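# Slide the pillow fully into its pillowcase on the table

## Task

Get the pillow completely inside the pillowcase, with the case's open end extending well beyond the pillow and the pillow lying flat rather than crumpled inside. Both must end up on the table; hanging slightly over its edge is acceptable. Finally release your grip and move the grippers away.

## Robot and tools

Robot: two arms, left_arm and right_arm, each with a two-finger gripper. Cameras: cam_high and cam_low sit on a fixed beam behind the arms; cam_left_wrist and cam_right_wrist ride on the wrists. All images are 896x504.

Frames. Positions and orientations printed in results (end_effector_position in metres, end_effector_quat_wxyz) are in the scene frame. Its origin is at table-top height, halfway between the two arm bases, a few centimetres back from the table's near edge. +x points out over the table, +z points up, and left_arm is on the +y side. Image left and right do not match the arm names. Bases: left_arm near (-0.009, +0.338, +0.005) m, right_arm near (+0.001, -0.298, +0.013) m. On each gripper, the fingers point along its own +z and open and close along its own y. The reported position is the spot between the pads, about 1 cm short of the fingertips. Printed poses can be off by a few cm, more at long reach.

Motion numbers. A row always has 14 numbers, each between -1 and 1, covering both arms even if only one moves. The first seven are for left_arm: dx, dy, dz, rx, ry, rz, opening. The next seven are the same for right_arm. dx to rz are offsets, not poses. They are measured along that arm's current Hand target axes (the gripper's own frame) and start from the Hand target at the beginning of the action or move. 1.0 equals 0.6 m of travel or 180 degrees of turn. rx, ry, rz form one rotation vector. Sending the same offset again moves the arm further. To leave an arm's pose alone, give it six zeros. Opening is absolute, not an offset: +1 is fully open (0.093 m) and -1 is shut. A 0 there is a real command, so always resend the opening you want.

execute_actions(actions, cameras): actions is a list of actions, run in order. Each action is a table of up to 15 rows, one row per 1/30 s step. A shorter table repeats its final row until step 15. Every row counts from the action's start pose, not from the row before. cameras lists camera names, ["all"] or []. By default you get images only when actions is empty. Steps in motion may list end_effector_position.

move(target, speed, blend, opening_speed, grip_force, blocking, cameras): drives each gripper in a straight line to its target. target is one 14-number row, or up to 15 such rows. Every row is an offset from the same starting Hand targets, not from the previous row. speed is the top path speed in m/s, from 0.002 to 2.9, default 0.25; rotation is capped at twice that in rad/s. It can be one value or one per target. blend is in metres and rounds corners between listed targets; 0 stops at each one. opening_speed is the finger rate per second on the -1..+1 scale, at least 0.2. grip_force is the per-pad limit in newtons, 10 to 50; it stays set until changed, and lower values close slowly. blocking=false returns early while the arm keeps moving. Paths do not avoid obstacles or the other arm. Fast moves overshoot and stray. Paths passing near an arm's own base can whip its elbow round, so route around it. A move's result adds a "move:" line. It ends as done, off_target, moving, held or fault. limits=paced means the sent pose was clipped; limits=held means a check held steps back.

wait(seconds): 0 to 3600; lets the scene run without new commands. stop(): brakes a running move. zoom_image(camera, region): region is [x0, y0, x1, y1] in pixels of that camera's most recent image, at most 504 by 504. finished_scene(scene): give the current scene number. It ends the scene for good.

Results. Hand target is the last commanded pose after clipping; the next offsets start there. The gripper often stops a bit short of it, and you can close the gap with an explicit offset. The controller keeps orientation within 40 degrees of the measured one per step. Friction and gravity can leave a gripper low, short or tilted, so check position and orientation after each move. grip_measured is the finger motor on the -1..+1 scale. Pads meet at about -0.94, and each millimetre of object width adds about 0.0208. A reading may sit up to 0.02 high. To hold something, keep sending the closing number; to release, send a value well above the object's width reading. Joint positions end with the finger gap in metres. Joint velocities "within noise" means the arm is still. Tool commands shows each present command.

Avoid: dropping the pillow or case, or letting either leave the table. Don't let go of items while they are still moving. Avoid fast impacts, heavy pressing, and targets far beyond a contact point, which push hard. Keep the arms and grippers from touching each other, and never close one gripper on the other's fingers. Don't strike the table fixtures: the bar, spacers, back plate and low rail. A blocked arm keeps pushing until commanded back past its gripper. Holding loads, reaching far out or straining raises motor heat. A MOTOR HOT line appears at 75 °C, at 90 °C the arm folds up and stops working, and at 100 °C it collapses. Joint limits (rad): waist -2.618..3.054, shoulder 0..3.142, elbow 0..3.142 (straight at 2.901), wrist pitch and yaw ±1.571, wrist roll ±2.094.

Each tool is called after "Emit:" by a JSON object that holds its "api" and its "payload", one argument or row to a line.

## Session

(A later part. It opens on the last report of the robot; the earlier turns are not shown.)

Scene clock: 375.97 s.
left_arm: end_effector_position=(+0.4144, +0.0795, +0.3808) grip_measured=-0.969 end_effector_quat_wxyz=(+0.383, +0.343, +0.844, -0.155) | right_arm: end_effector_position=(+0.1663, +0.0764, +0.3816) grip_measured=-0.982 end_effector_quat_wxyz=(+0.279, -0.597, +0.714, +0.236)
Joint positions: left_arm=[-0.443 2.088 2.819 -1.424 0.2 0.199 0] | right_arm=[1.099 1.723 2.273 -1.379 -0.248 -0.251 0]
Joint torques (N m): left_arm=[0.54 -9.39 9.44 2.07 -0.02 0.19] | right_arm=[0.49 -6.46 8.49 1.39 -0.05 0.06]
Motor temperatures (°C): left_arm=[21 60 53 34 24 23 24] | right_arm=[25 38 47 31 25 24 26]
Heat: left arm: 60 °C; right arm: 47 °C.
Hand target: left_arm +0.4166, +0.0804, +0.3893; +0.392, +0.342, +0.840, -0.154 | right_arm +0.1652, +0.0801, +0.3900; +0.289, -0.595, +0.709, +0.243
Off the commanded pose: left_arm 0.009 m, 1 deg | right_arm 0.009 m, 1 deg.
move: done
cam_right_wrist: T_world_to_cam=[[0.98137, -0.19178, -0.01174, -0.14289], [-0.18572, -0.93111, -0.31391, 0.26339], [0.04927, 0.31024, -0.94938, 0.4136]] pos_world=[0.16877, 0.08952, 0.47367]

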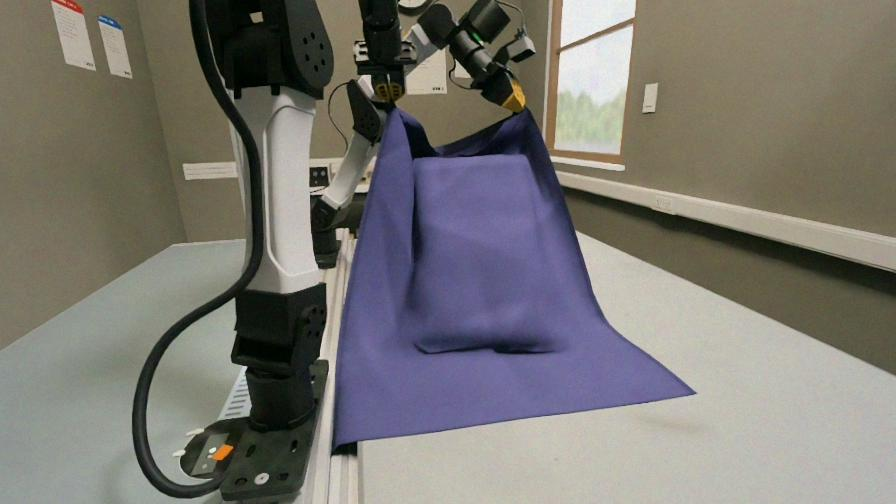

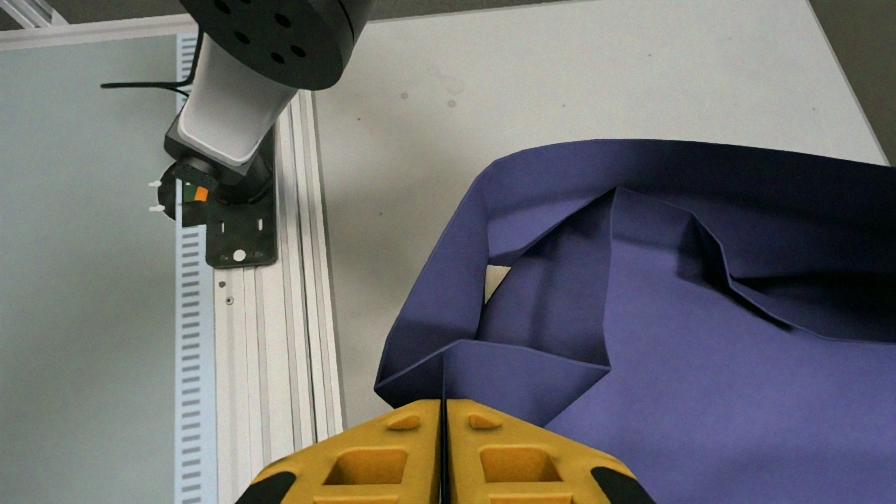

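Emit:
{"api": "move", "payload": {
  "target": [
    [-0.0853,-0.1457,0.0752,0,0,0,-1, 0.1173,-0.0315,-0.1383,0,0,0,-1],
    [0.4347,0.161,0.4332,0,0.08,0,-1, 0.359,0.0172,0.507,0,0.08,0,-1]
  ],
  "cameras": ["all"],
  "speed": [0.35,0.2]
}}

Scene clock: 402.10 s.
left_arm: end_effector_position=(+0.5038, +0.1296, +0.0409) grip_measured=-0.969 end_effector_quat_wxyz=(+0.293, +0.356, +0.880, -0.114) | right_arm: end_effector_position=(+0.1637, +0.1354, +0.0274) grip_measured=-0.982 end_effector_quat_wxyz=(+0.199, -0.625, +0.735, +0.171)
Joint positions: left_arm=[-0.261 2.168 1.609 -0.372 0.256 0.383 0] | right_arm=[1.219 1.955 1.192 -0.266 -0.133 -0.21 0]
Joint torques (N m): left_arm=[0.5 -8.72 9.73 1.79 0.04 0.32] | right_arm=[0.43 -7.87 8.38 1.15 0.1 0.14]
Motor temperatures (°C): left_arm=[21 60 48 38 24 23 24] | right_arm=[25 38 46 31 25 24 26]
Heat: left arm: 60 °C; right arm: 46 °C.
Hand target: left_arm +0.5079, +0.1312, +0.0231; +0.284, +0.359, +0.883, -0.110 | right_arm +0.1652, +0.1398, +0.0217; +0.198, -0.621, +0.740, +0.166
Off the commanded pose: left_arm 0.018 m, 1 deg | right_arm 0.007 m, 1 deg.
elbow stopped short (left arm): the move would have taken joint 3 (elbow) straighter than the controller allows.
move: off_target (left_arm)
cam_left_wrist: T_world_to_cam=[[-0.71748, -0.69646, -0.01279, 0.45087], [-0.6826, 0.70662, -0.18641, 0.29727], [0.13887, -0.12501, -0.98239, 0.0734]] pos_world=[0.51621, 0.11314, 0.13329]
cam_right_wrist: T_world_to_cam=[[0.98421, -0.17693, -0.0049, -0.13582], [-0.17651, -0.97906, -0.10138, 0.20583], [0.01314, 0.10064, -0.99484, 0.09466]] pos_world=[0.16877, 0.16796, 0.11437]

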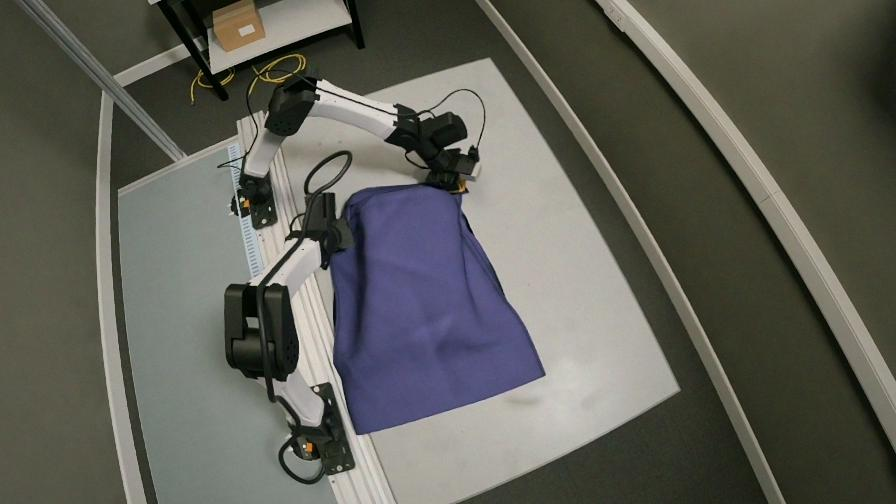

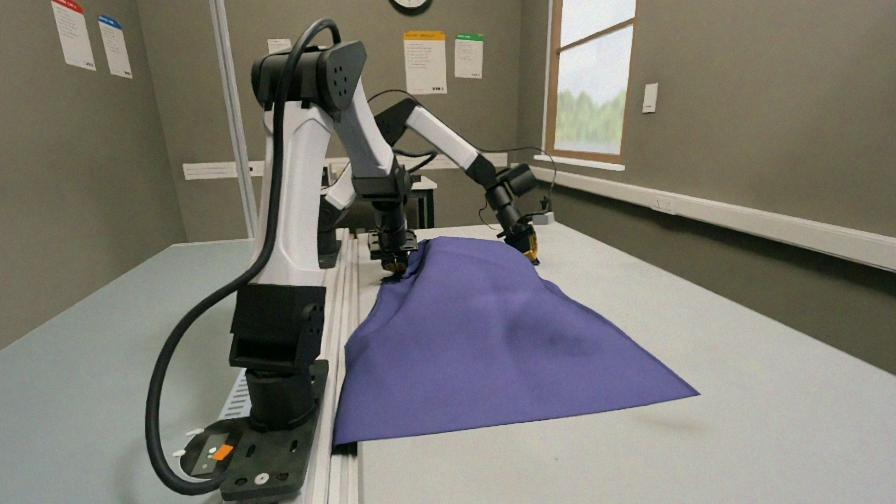

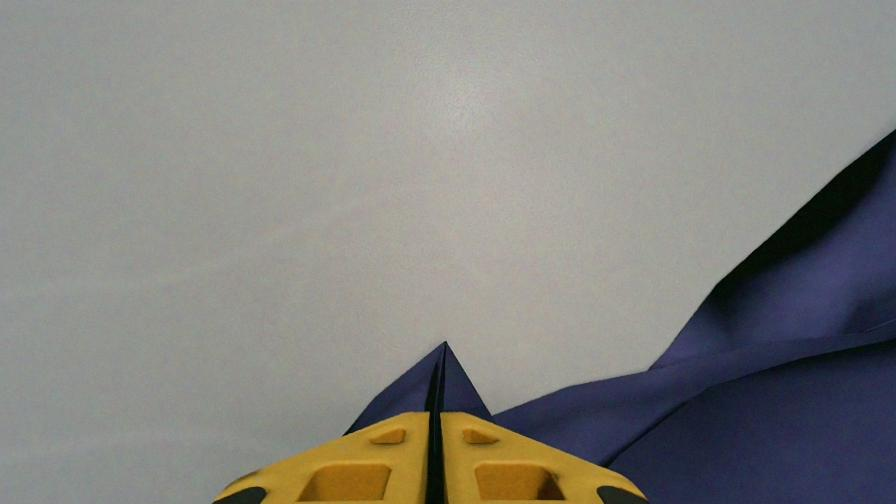

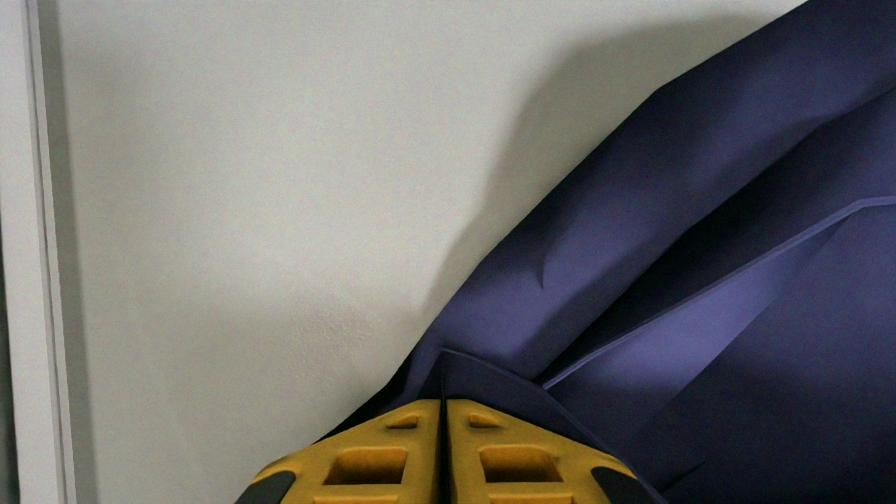

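Emit:
{"api": "move", "payload": {
  "target": [0.0588,0.0983,-0.0723,0,0,0,-1, -0.1237,0.0232,0.0483,0,0,0,-1],
  "cameras": ["cam_high","cam_left_wrist","cam_right_wrist"],
  "speed": 0.15
}}

Scene clock: 411.93 s.
left_arm: end_effector_position=(+0.5200, +0.2068, +0.0382) grip_measured=-0.969 end_effector_quat_wxyz=(+0.297, +0.358, +0.879, -0.107) | right_arm: end_effector_position=(+0.1649, +0.2168, +0.0384) grip_measured=-0.982 end_effector_quat_wxyz=(+0.202, -0.625, +0.734, +0.171)
Joint positions: left_arm=[-0.09 2.168 1.602 -0.4 0.346 0.535 0] | right_arm=[1.288 2.193 1.615 -0.438 -0.095 -0.15 0]
Joint torques (N m): left_arm=[0.81 -13.93 6.37 1.33 0.12 0.3] | right_arm=[0.39 -10.48 9.43 0.99 0.11 0.13]
Motor temperatures (°C): left_arm=[21 62 48 37 24 23 25] | right_arm=[25 38 45 30 25 24 26]
Heat: left arm: 62 °C; right arm: 45 °C.
Hand target: left_arm +0.5102, +0.2110, +0.0386; +0.284, +0.359, +0.882, -0.110 | right_arm +0.1654, +0.2198, +0.0337; +0.198, -0.621, +0.740, +0.166
Off the commanded pose: left_arm 0.011 m, 2 deg | right_arm 0.006 m, 1 deg.
move: off_target (left_arm)
cam_left_wrist: T_world_to_cam=[[-0.71684, -0.69663, -0.02893, 0.51655], [-0.68054, 0.70811, -0.18827, 0.25197], [0.15164, -0.11527, -0.98169, 0.06957]] pos_world=[0.53121, 0.18944, 0.13067]
cam_right_wrist: T_world_to_cam=[[0.98406, -0.17784, -0.00246, -0.1225], [-0.17708, -0.97835, -0.10712, 0.287], [0.01665, 0.10585, -0.99424, 0.09569]] pos_world=[0.16978, 0.24887, 0.12558]

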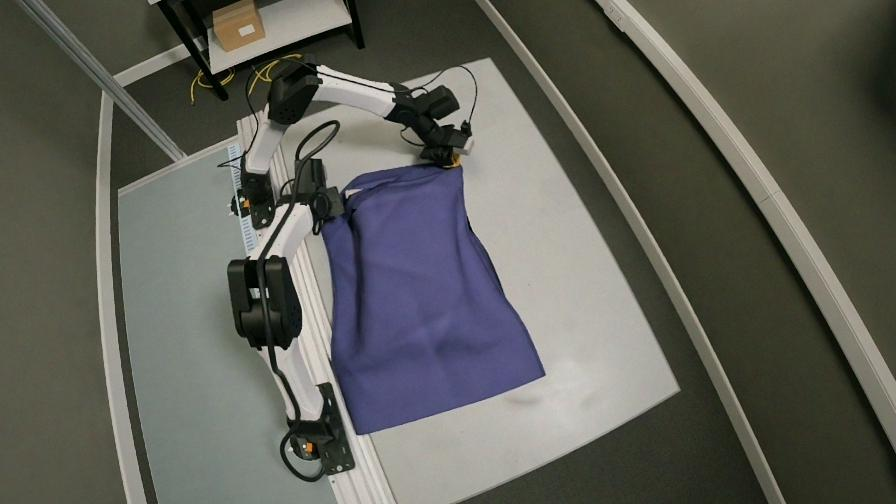

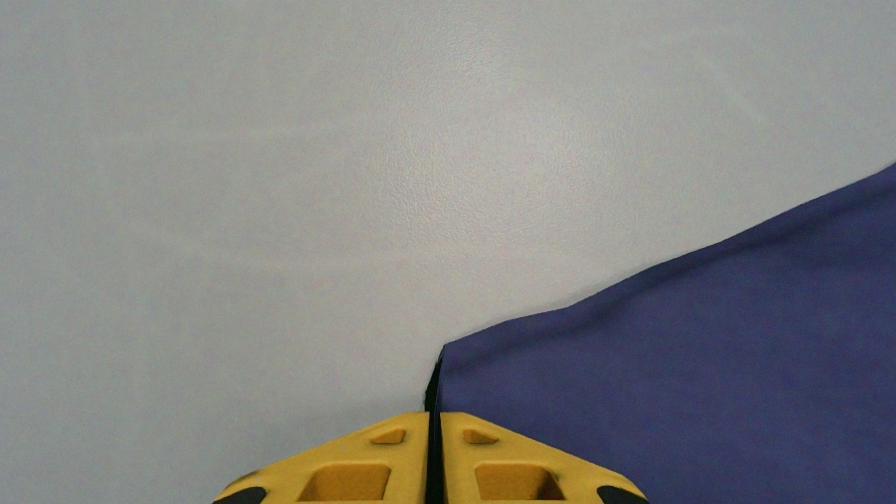

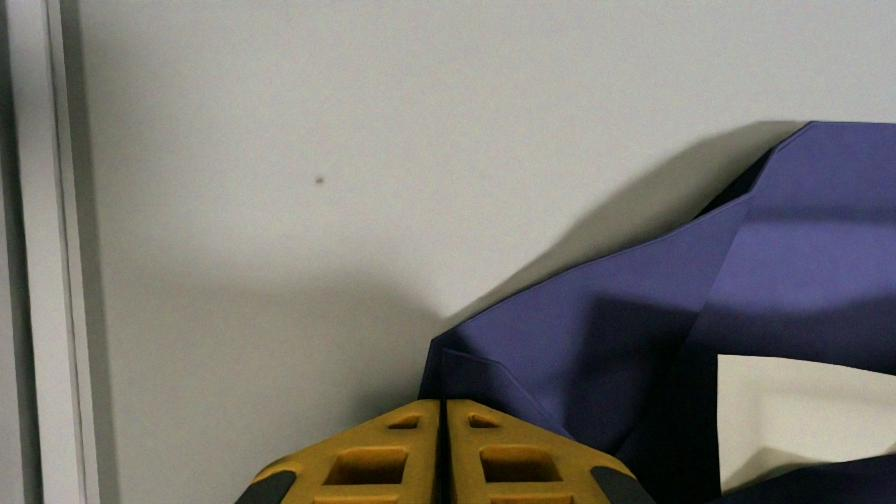

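Emit:
{"api": "move", "payload": {
  "target": [
    [0,0,-0.01,0,0,0,0.2, 0,0,0,0,0,0,-1],
    [-0.0963,0,-0.136,0,0,0,0.2, 0,0,0,0,0,0,-1],
    [0.1833,0.0317,-0.3178,0.14,0.03,0.1975,1, 0,0,0,0,0,0,-1]
  ],
  "cameras": ["cam_high","cam_left_wrist"],
  "speed": 0.3,
  "blend": [0,0.04,0]
}}

Scene clock: 433.53 s.
left_arm: end_effector_position=(+0.3791, +0.3594, +0.1322) grip_measured=+1.000 end_effector_quat_wxyz=(+0.189, +0.664, +0.699, -0.186) | right_arm: end_effector_position=(+0.1649, +0.2166, +0.0383) grip_measured=-0.982 end_effector_quat_wxyz=(+0.202, -0.625, +0.735, +0.171)
Joint positions: left_arm=[0.337 2.061 1.884 -1.503 0.542 1.852 0.093] | right_arm=[1.288 2.193 1.615 -0.438 -0.095 -0.15 0]
Joint torques (N m): left_arm=[0.58 -8.92 9.69 -0.1 0.1 0.26] | right_arm=[0.38 -10.47 9.5 1 0.12 0.14]
Motor temperatures (°C): left_arm=[21 74 46 34 24 23 25] | right_arm=[25 40 44 30 25 24 26]
Heat: left arm: 74 °C; right arm: 44 °C. Fold the left arm in close to its base, or ease its load, before you think long.
Hand target: left_arm +0.3790, +0.3633, +0.1304; +0.179, +0.666, +0.699, -0.189 | right_arm +0.1654, +0.2198, +0.0337; +0.198, -0.621, +0.740, +0.166
Off the commanded pose: left_arm 0.004 m, 1 deg | right_arm 0.006 m, 1 deg.
MOTOR HOT: joint 2 (shoulder) of the left arm reports 74 °C; the controller's stop level is 90 °C. To cool a motor, set the load down, stop pushing, or move to a pose that needs little force.
move: done
cam_left_wrist: T_world_to_cam=[[-0.99986, -0.01411, 0.00912, 0.38153], [-0.01484, 0.99623, -0.08543, -0.30377], [-0.00788, -0.08556, -0.9963, 0.2525]] pos_world=[0.37896, 0.32961, 0.22213]

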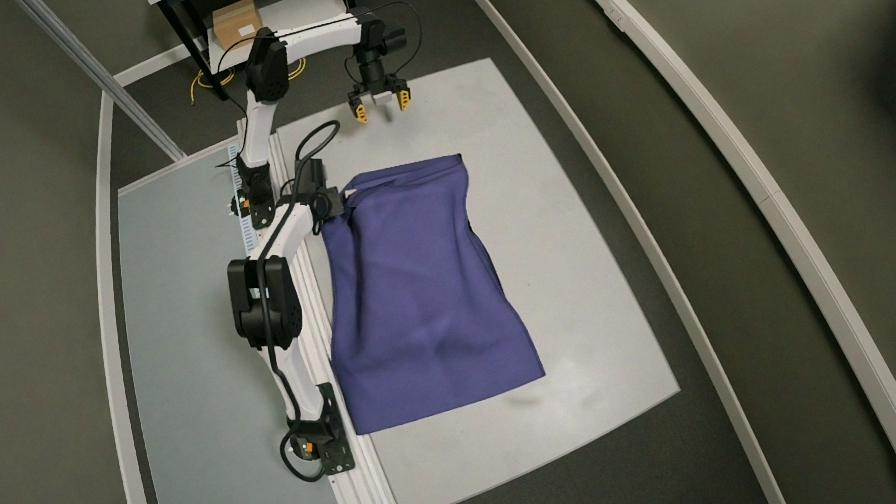

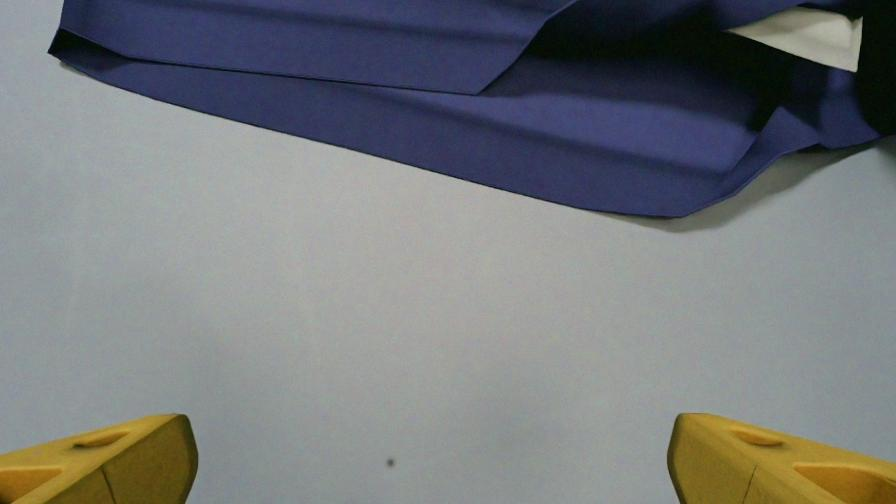

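Emit:
{"api": "move", "payload": {
  "target": [
    [0,0,0,0,0,0,1, 0,0,-0.01,0,0,0,0],
    [0,0,0,0,0,0,1, -0.0833,0,-0.1443,0,0,0,0],
    [0.0075,-0.1695,0.1307,0,0,0,0.5, 0.1215,-0.0377,-0.2163,0,0,0,0]
  ],
  "cameras": ["cam_high","cam_left_wrist","cam_right_wrist"],
  "speed": 0.3,
  "blend": [0,0.03,0]
}}

Scene clock: 456.50 s.
left_arm: end_effector_position=(+0.2781, +0.3238, +0.0595) grip_measured=+0.503 end_effector_quat_wxyz=(+0.177, +0.663, +0.699, -0.201) | right_arm: end_effector_position=(+0.1626, +0.0881, +0.0965) grip_measured=-0.002 end_effector_quat_wxyz=(+0.178, -0.620, +0.749, +0.155)
Joint positions: left_arm=[0.309 1.739 1.139 -1.104 0.538 1.83 0.069] | right_arm=[1.172 1.726 1.215 -0.578 -0.14 -0.232 0.045]
Joint torques (N m): left_arm=[-0.18 -9.69 5.11 0.24 0.17 0.1] | right_arm=[-0.62 -11.28 6.34 1.22 -0.12 -0.15]
Motor temperatures (°C): left_arm=[21 66 48 32 24 23 24] | right_arm=[25 43 43 30 25 24 26]
Heat: left arm: 66 °C; right arm: 43 °C.
Hand target: left_arm +0.2771, +0.3234, +0.0631; +0.179, +0.666, +0.699, -0.189 | right_arm +0.1653, +0.0899, +0.1099; +0.198, -0.621, +0.740, +0.166
Off the commanded pose: left_arm 0.004 m, 1 deg | right_arm 0.014 m, 3 deg.
MOTOR HOT: cleared for the motors of the left arm.
move: off_target (right_arm)
cam_left_wrist: T_world_to_cam=[[-0.99895, -0.00473, 0.04564, 0.2752], [-0.0088, 0.99595, -0.08947, -0.27729], [-0.04503, -0.08978, -0.99494, 0.18781]] pos_world=[0.28093, 0.29433, 0.14949]
cam_right_wrist: T_world_to_cam=[[0.97937, -0.20164, -0.01332, -0.13902], [-0.20204, -0.97829, -0.04605, 0.16507], [-0.00375, 0.0478, -0.99885, 0.17595]] pos_world=[0.17016, 0.12504, 0.1815]

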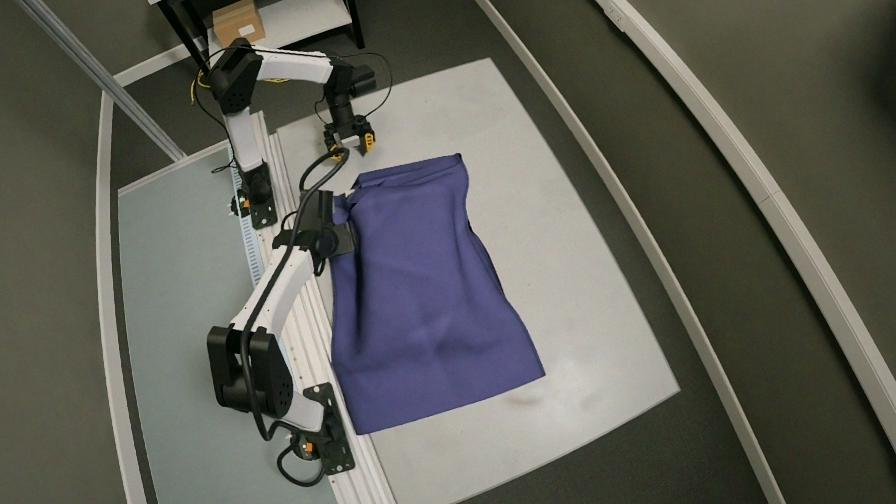

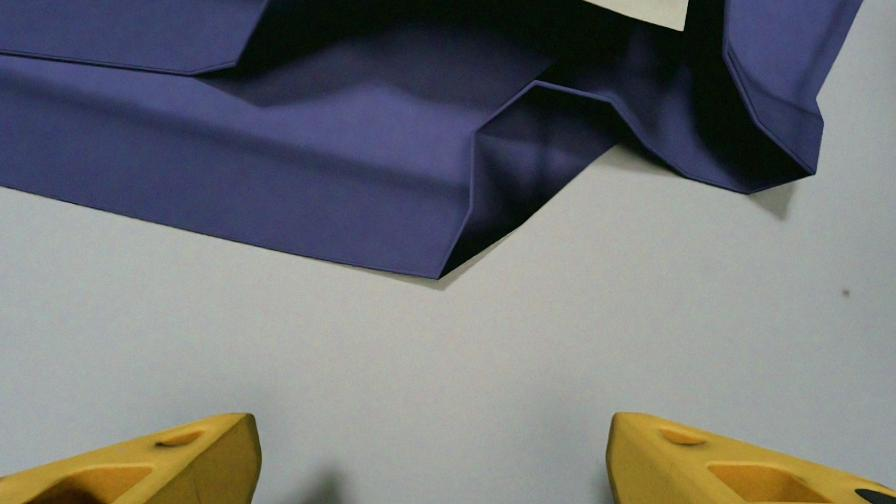

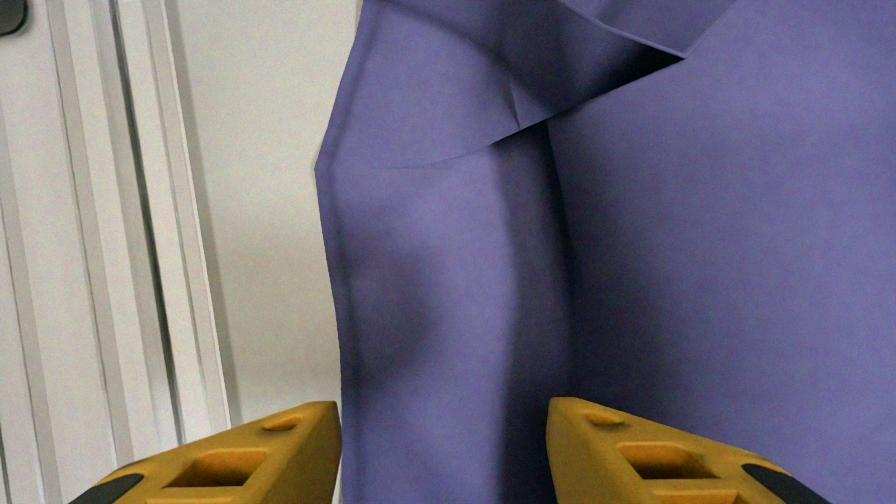

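Emit:
{"api": "move", "payload": {
  "target": [
    [0,0,0,0,0,0,0.5, 0.0817,0.05,0.1415,0,0,0,0],
    [0,0,0,0,0,0,0.5, 0.0817,0.05,0.1415,0,0,0,-1],
    [-0.2645,0.0183,0.208,0,0,0,0.5, 0.0717,0.05,0.1215,0,0,0,-1]
  ],
  "cameras": ["cam_high","cam_left_wrist","cam_right_wrist"],
  "speed": [0.2,0.2,0.1]
}}

Scene clock: 476.27 s.
left_arm: end_effector_position=(+0.2836, +0.1350, +0.0357) grip_measured=+0.502 end_effector_quat_wxyz=(+0.162, +0.663, +0.705, -0.195) | right_arm: end_effector_position=(+0.1354, +0.0916, +0.0171) grip_measured=-0.986 end_effector_quat_wxyz=(+0.192, -0.625, +0.738, +0.165)
Joint positions: left_arm=[-0.341 1.752 1.068 -0.659 0.475 1.078 0.069] | right_arm=[1.247 1.818 0.959 -0.185 -0.115 -0.183 0]
Joint torques (N m): left_arm=[-1.21 -5.67 9.32 1.4 0.19 0.05] | right_arm=[0.44 -9.94 7.16 0.95 0.07 0.14]
Motor temperatures (°C): left_arm=[21 60 45 31 24 23 24] | right_arm=[25 44 42 30 25 24 26]
Heat: left arm: 60 °C; right arm: 44 °C.
Hand target: left_arm +0.2956, +0.1241, +0.0345; +0.179, +0.666, +0.699, -0.189 | right_arm +0.1356, +0.0941, +0.0251; +0.198, -0.621, +0.740, +0.166
Off the commanded pose: left_arm 0.016 m, 2 deg | right_arm 0.009 m, 1 deg.
move: off_target (left_arm)
cam_left_wrist: T_world_to_cam=[[-0.99813, -0.01102, 0.0602, 0.28101], [-0.01463, 0.9981, -0.05986, -0.09106], [-0.05942, -0.06063, -0.99639, 0.14769]] pos_world=[0.28793, 0.10293, 0.12479]
cam_right_wrist: T_world_to_cam=[[0.98359, -0.1803, -0.00702, -0.11537], [-0.18025, -0.98011, -0.08299, 0.15713], [0.00808, 0.08289, -0.99653, 0.09153]] pos_world=[0.14106, 0.12562, 0.10345]

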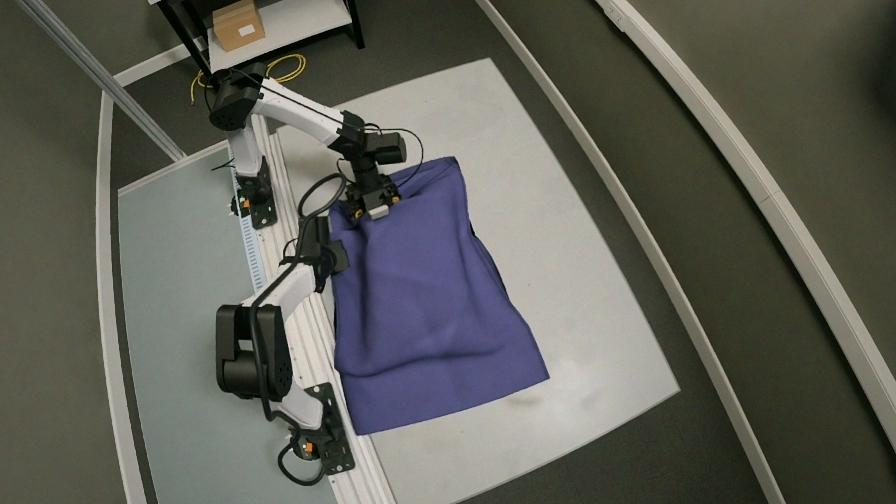

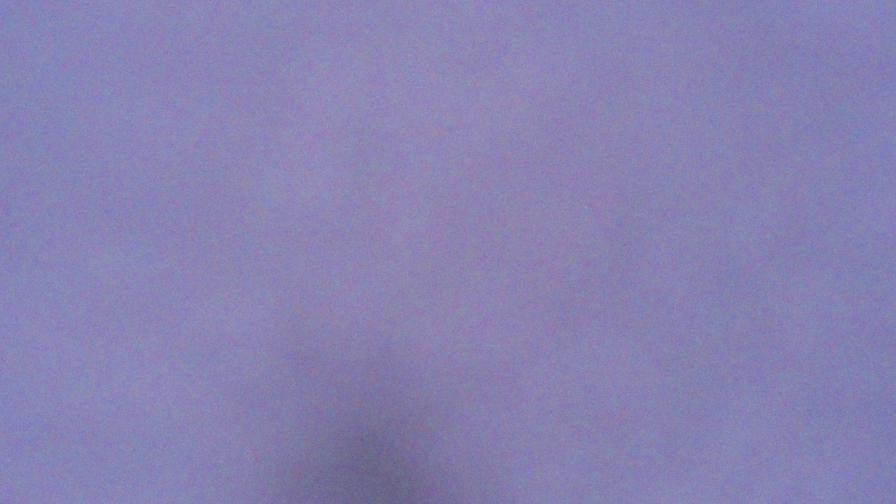

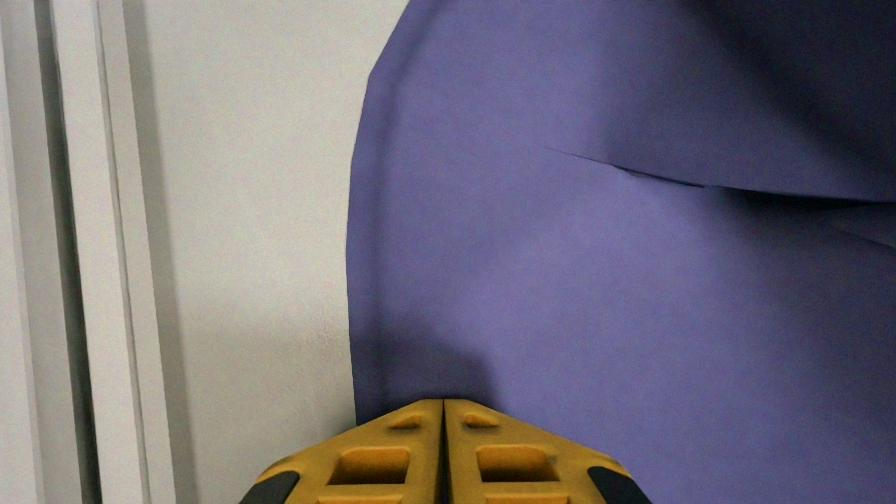

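Emit:
{"api": "move", "payload": {
  "target": [
    [0.3168,0,-0.1845,0,0,0,0.5, -0.0833,0,-0.1443,0,0,0,-1],
    [0.183,0.05,-0.4085,0,0,0,0.5, 0.061,0,-0.2276,0,0,0,0]
  ],
  "cameras": ["cam_high","cam_low","cam_left_wrist","cam_right_wrist"],
  "speed": 0.2
}}

Scene clock: 495.00 s.
left_arm: end_effector_position=(+0.3210, +0.3452, +0.1799) grip_measured=+0.502 end_effector_quat_wxyz=(+0.190, +0.662, +0.705, -0.168) | right_arm: end_effector_position=(+0.1198, +0.0006, +0.1219) grip_measured=-0.003 end_effector_quat_wxyz=(+0.197, -0.617, +0.744, +0.163)
Joint positions: left_arm=[0.343 1.787 1.698 -1.554 0.526 1.835 0.069] | right_arm=[1.17 1.295 0.886 -0.636 -0.141 -0.232 0.045]
Joint torques (N m): left_arm=[-0.09 -9.01 9.74 -0.01 0.27 0.09] | right_arm=[-0.62 -6.84 6.54 0.95 -0.13 -0.11]
Motor temperatures (°C): left_arm=[21 56 45 32 24 23 24] | right_arm=[25 46 42 29 25 24 26]
Heat: left arm: 56 °C; right arm: 46 °C.
Hand target: left_arm +0.3206, +0.3433, +0.1905; +0.179, +0.666, +0.699, -0.189 | right_arm +0.1182, -0.0042, +0.1252; +0.198, -0.621, +0.740, +0.166
Off the commanded pose: left_arm 0.011 m, 3 deg | right_arm 0.006 m, 1 deg.
joint sent to its limit (left arm) — joint 4 (wrist pitch), lower limit. The joint targets are off in orientation, not in position.
move: off_target (left_arm)
cam_left_wrist: T_world_to_cam=[[-0.99941, -0.03137, -0.01398, 0.33279], [-0.03046, 0.99766, -0.06126, -0.28626], [0.01587, -0.0608, -0.99802, 0.28242]] pos_world=[0.31939, 0.3132, 0.26898]
cam_right_wrist: T_world_to_cam=[[0.97945, -0.20166, -0.00325, -0.11566], [-0.20116, -0.97561, -0.08783, 0.07692], [0.01454, 0.08668, -0.99613, 0.20286]] pos_world=[0.12581, 0.03414, 0.20845]

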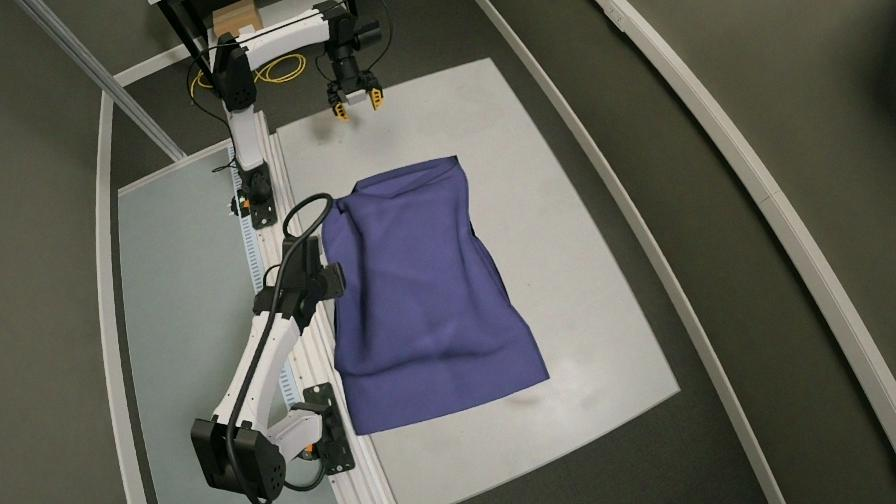

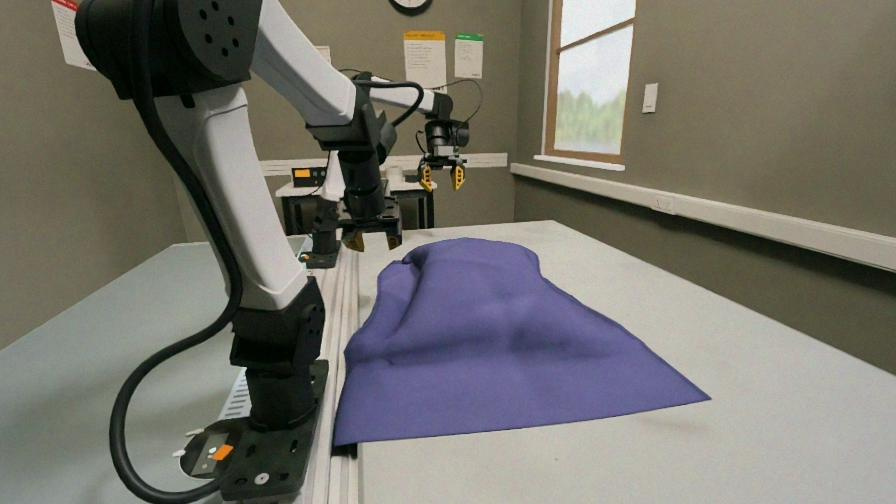

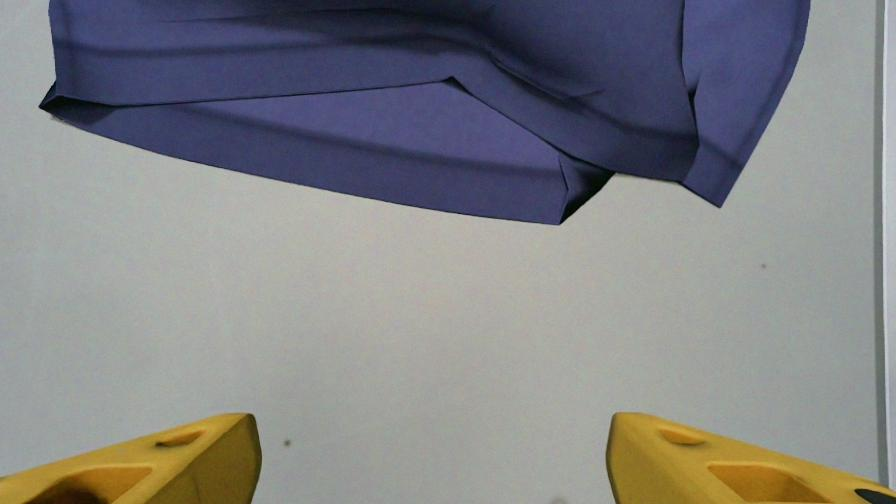

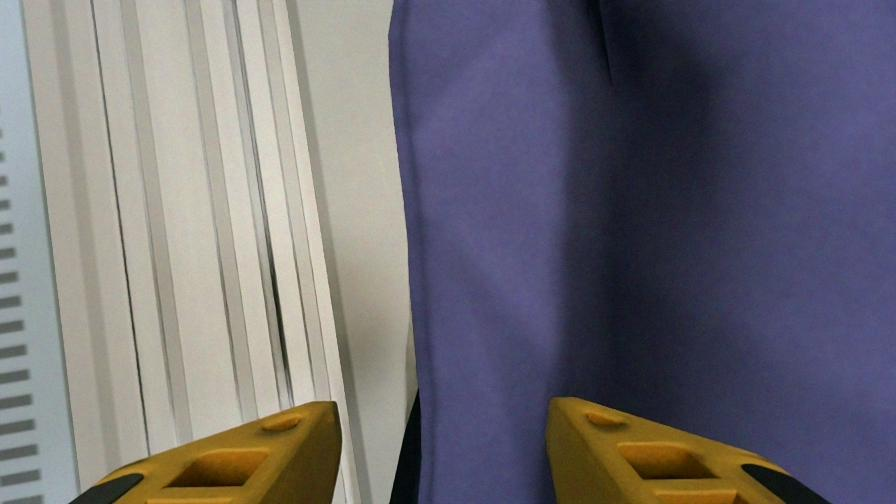

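Emit:
{"api": "move", "payload": {
  "target": [0.1447,0.0797,0.1088,0,-0.25,0,1, 0,0,0,0,0,0,0],
  "cameras": ["cam_left_wrist"]
}}

Scene clock: 518.13 s.
left_arm: end_effector_position=(+0.3656, +0.3849, +0.0972) grip_measured=+1.000 end_effector_quat_wxyz=(+0.391, +0.497, +0.693, -0.346) | right_arm: end_effector_position=(+0.1198, +0.0006, +0.1219) grip_measured=-0.002 end_effector_quat_wxyz=(+0.197, -0.617, +0.744, +0.163)
Joint positions: left_arm=[0.578 2.233 1.692 -1.556 1.042 2.11 0.093] | right_arm=[1.17 1.295 0.886 -0.636 -0.141 -0.232 0.045]
Joint torques (N m): left_arm=[1.11 -9.58 4.66 -0.39 0.42 0.27] | right_arm=[-0.55 -6.84 6.5 0.95 -0.11 -0.16]
Motor temperatures (°C): left_arm=[21 58 45 31 25 23 24] | right_arm=[25 41 41 29 25 24 26]
Heat: left arm: 58 °C; right arm: 41 °C.
Hand target: left_arm +0.3639, +0.3875, +0.0892; +0.433, +0.543, +0.578, -0.430 | right_arm +0.1182, -0.0042, +0.1252; +0.198, -0.621, +0.740, +0.166
Off the commanded pose: left_arm 0.009 m, 18 deg | right_arm 0.006 m, 1 deg.
joint sent to its limit (left arm) — joint 6 (wrist roll), upper limit. The joint targets are off in orientation, not in position.
move: off_target (left_arm)
cam_left_wrist: T_world_to_cam=[[-0.96878, -0.23707, 0.0725, 0.437], [-0.23212, 0.76478, -0.60102, -0.11376], [0.08704, -0.59909, -0.79594, 0.36313]] pos_world=[0.36534, 0.40814, 0.18898]

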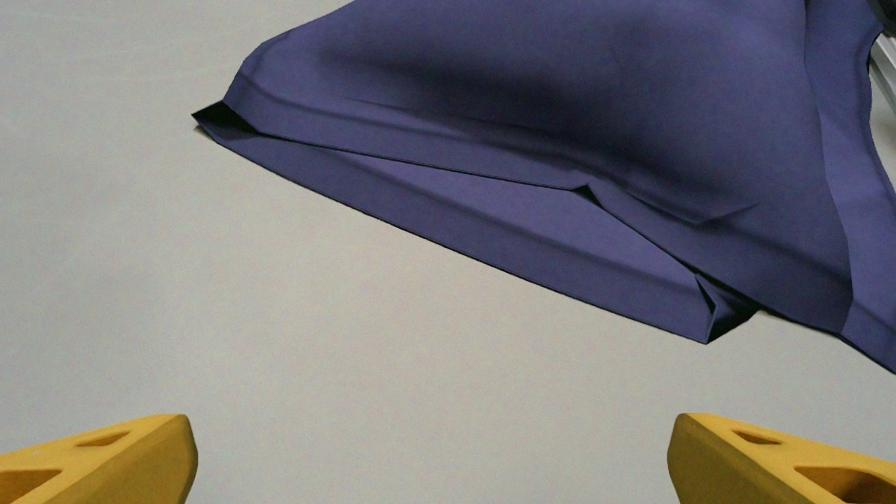

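Emit:
{"api": "zoom_image", "payload": {
  "camera": "cam_left_wrist",
  "region": [180, 60, 680, 340]
}}

Scaled by 1.008 from the camera's image (finer frame: 1280x720).

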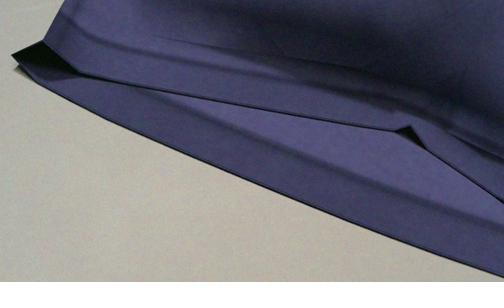

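Emit:
{"api": "move", "payload": {
  "target": [-0.02,0,-0.1,0,0,0,1, 0.061,0,-0.2276,0,0,0,0],
  "cameras": ["cam_high"]
}}

Emit:
{"api": "zoom_image", "payload": {
  "camera": "cam_high",
  "region": [300, 130, 580, 450]
}}

Scene clock: 558.20 s.
left_arm: end_effector_position=(+0.3627, +0.4375, +0.1042) grip_measured=+1.000 end_effector_quat_wxyz=(+0.417, +0.462, +0.722, -0.303) | right_arm: end_effector_position=(+0.1008, -0.1031, +0.2174) grip_measured=-0.002 end_effector_quat_wxyz=(+0.193, -0.617, +0.745, +0.162)
Joint positions: left_arm=[0.709 2.233 1.729 -1.557 1.044 2.11 0.093] | right_arm=[0.948 0.948 1.083 -1.227 -0.248 -0.429 0.045]
Joint torques (N m): left_arm=[1.05 -13.03 8.5 -0.7 0.26 0.26] | right_arm=[-0.53 -1.35 9.18 0.84 -0.18 -0.15]
Motor temperatures (°C): left_arm=[21 56 42 30 25 23 24] | right_arm=[25 38 40 28 25 24 26]
Heat: left arm: 56 °C; right arm: 40 °C.
Hand target: left_arm +0.3624, +0.4424, +0.1162; +0.433, +0.543, +0.578, -0.429 | right_arm +0.1009, -0.1026, +0.2253; +0.198, -0.621, +0.740, +0.166
Off the commanded pose: left_arm 0.013 m, 24 deg | right_arm 0.008 m, 1 deg.
joint sent to its limit (left arm) — joint 4 (wrist pitch), lower limit; joint 6 (wrist roll), upper limit. The joint targets are off in orientation, not in position.
move: off_target (left_arm)

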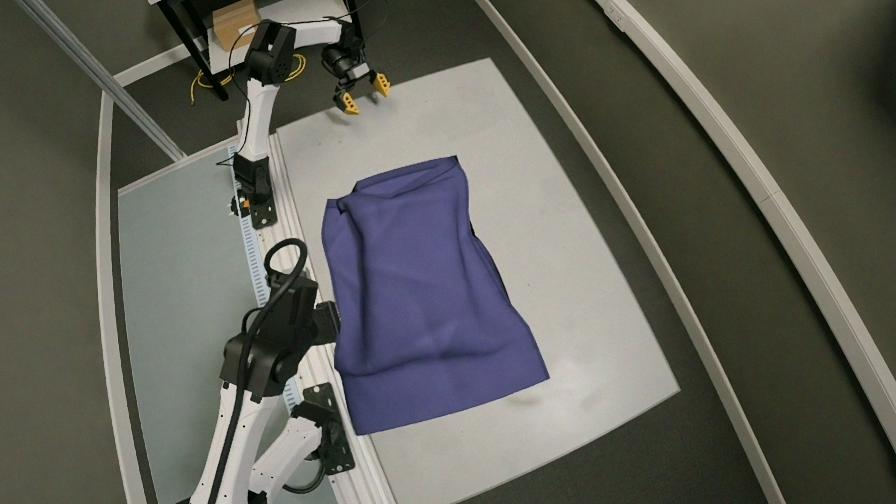

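Scaled by 1.575 from the camera's image (finer frame: 1280x720).

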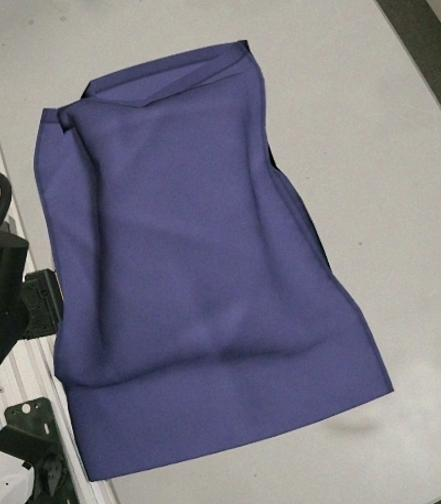

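Emit:
{"api": "move", "payload": {
  "target": [0.0133,-0.047,0.248,-0.0452,0.1946,-0.0288,-1, 0,0,0,0,0,0,0],
  "cameras": ["cam_left_wrist"]
}}

Scene clock: 583.97 s.
left_arm: end_effector_position=(+0.3401, +0.2991, +0.0659) grip_measured=-0.973 end_effector_quat_wxyz=(+0.255, +0.585, +0.732, -0.238) | right_arm: end_effector_position=(+0.1007, -0.1032, +0.2174) grip_measured=-0.002 end_effector_quat_wxyz=(+0.192, -0.618, +0.745, +0.162)
Joint positions: left_arm=[0.268 1.867 1.268 -0.992 0.732 1.592 0] | right_arm=[0.948 0.948 1.083 -1.228 -0.249 -0.43 0.045]
Joint torques (N m): left_arm=[-0.14 -11.47 5.33 0.49 0.17 0.08] | right_arm=[-0.47 -1.33 9.14 0.87 -0.2 -0.13]
Motor temperatures (°C): left_arm=[21 63 44 30 25 23 24] | right_arm=[25 35 42 29 25 24 25]
Heat: left arm: 63 °C; right arm: 42 °C.
Hand target: left_arm +0.3389, +0.2995, +0.0711; +0.256, +0.589, +0.733, -0.224 | right_arm +0.1008, -0.1026, +0.2252; +0.198, -0.621, +0.740, +0.166
Off the commanded pose: left_arm 0.005 m, 2 deg | right_arm 0.008 m, 1 deg.
move: done
cam_left_wrist: T_world_to_cam=[[-0.98455, -0.1693, 0.04467, 0.38119], [-0.17509, 0.95012, -0.2581, -0.17019], [0.00125, -0.26193, -0.96509, 0.22858]] pos_world=[0.34522, 0.28611, 0.15965]

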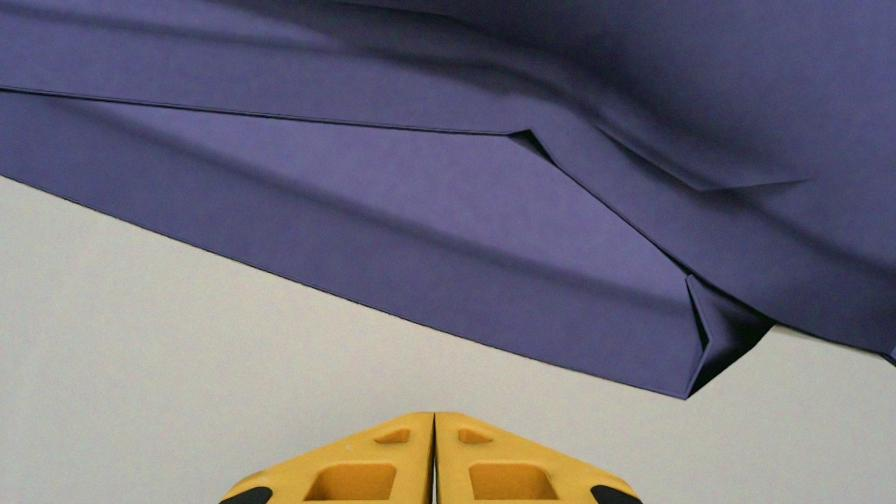

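Emit:
{"api": "move", "payload": {
  "target": [
    [0.005,-0.0163,0.1195,0,0,0,-1, 0,0,0,0,0,0,0],
    [-0.1095,-0.0527,0.2105,0,0,0,-1, 0,0,0,0,0,0,0]
  ],
  "cameras": ["cam_left_wrist","cam_high","cam_low"],
  "speed": [0.2,0.08]
}}

Scene clock: 597.30 s.
left_arm: end_effector_position=(+0.3413, +0.1635, +0.0262) grip_measured=-0.973 end_effector_quat_wxyz=(+0.273, +0.587, +0.725, -0.235) | right_arm: end_effector_position=(+0.1007, -0.1032, +0.2174) grip_measured=-0.002 end_effector_quat_wxyz=(+0.192, -0.618, +0.745, +0.162)
Joint positions: left_arm=[-0.14 1.84 1.027 -0.394 0.679 1.061 0] | right_arm=[0.948 0.948 1.083 -1.228 -0.249 -0.43 0.045]
Joint torques (N m): left_arm=[-1.29 -8.79 4.36 1.21 -0.08 0.07] | right_arm=[-0.51 -1.35 9.18 0.89 -0.17 -0.13]
Motor temperatures (°C): left_arm=[21 63 43 30 25 23 24] | right_arm=[25 34 43 29 25 24 25]
Heat: left arm: 63 °C; right arm: 43 °C.
Hand target: left_arm +0.3337, +0.1643, +0.0169; +0.256, +0.589, +0.733, -0.224 | right_arm +0.1008, -0.1026, +0.2252; +0.198, -0.621, +0.740, +0.166
Off the commanded pose: left_arm 0.012 m, 2 deg | right_arm 0.008 m, 1 deg.
move: off_target (left_arm)
cam_left_wrist: T_world_to_cam=[[-0.98594, -0.16664, 0.01244, 0.36207], [-0.16339, 0.94576, -0.28079, -0.05415], [0.03503, -0.27887, -0.95969, 0.14581]] pos_world=[0.34303, 0.15221, 0.12022]
Images, in order (width x height): cam_high 896x504, cam_low 896x504, cam_left_wrist 896x504.

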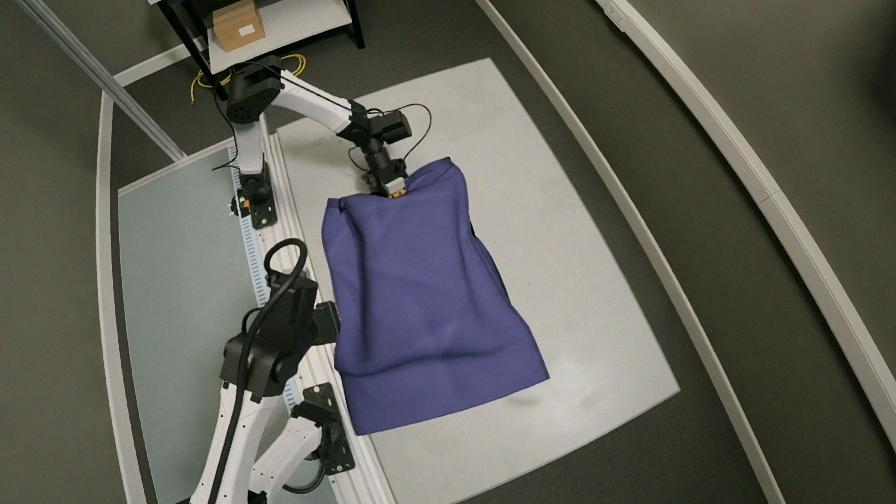

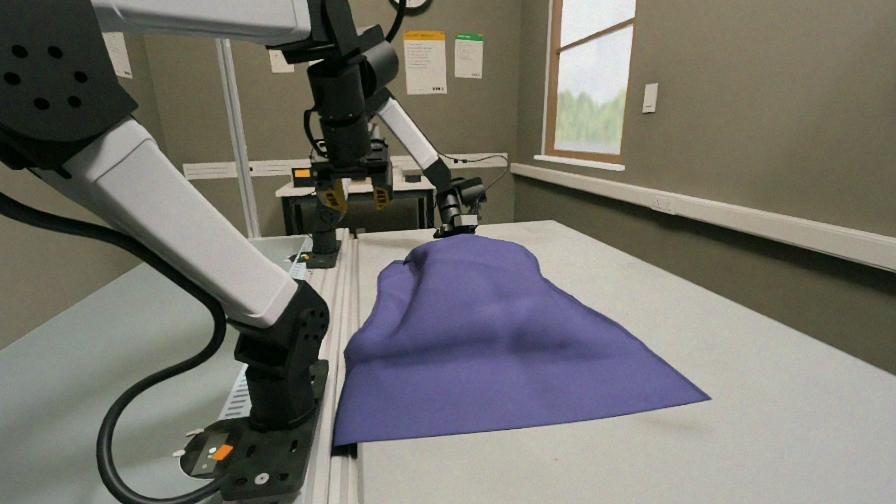

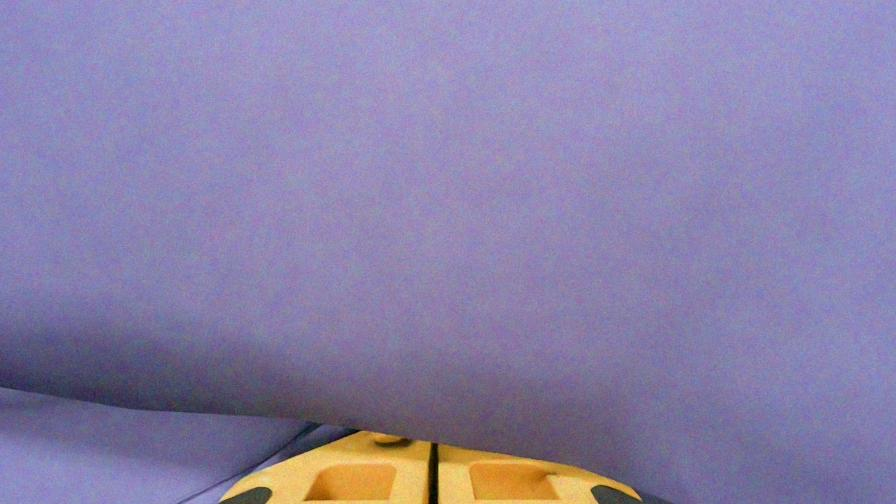

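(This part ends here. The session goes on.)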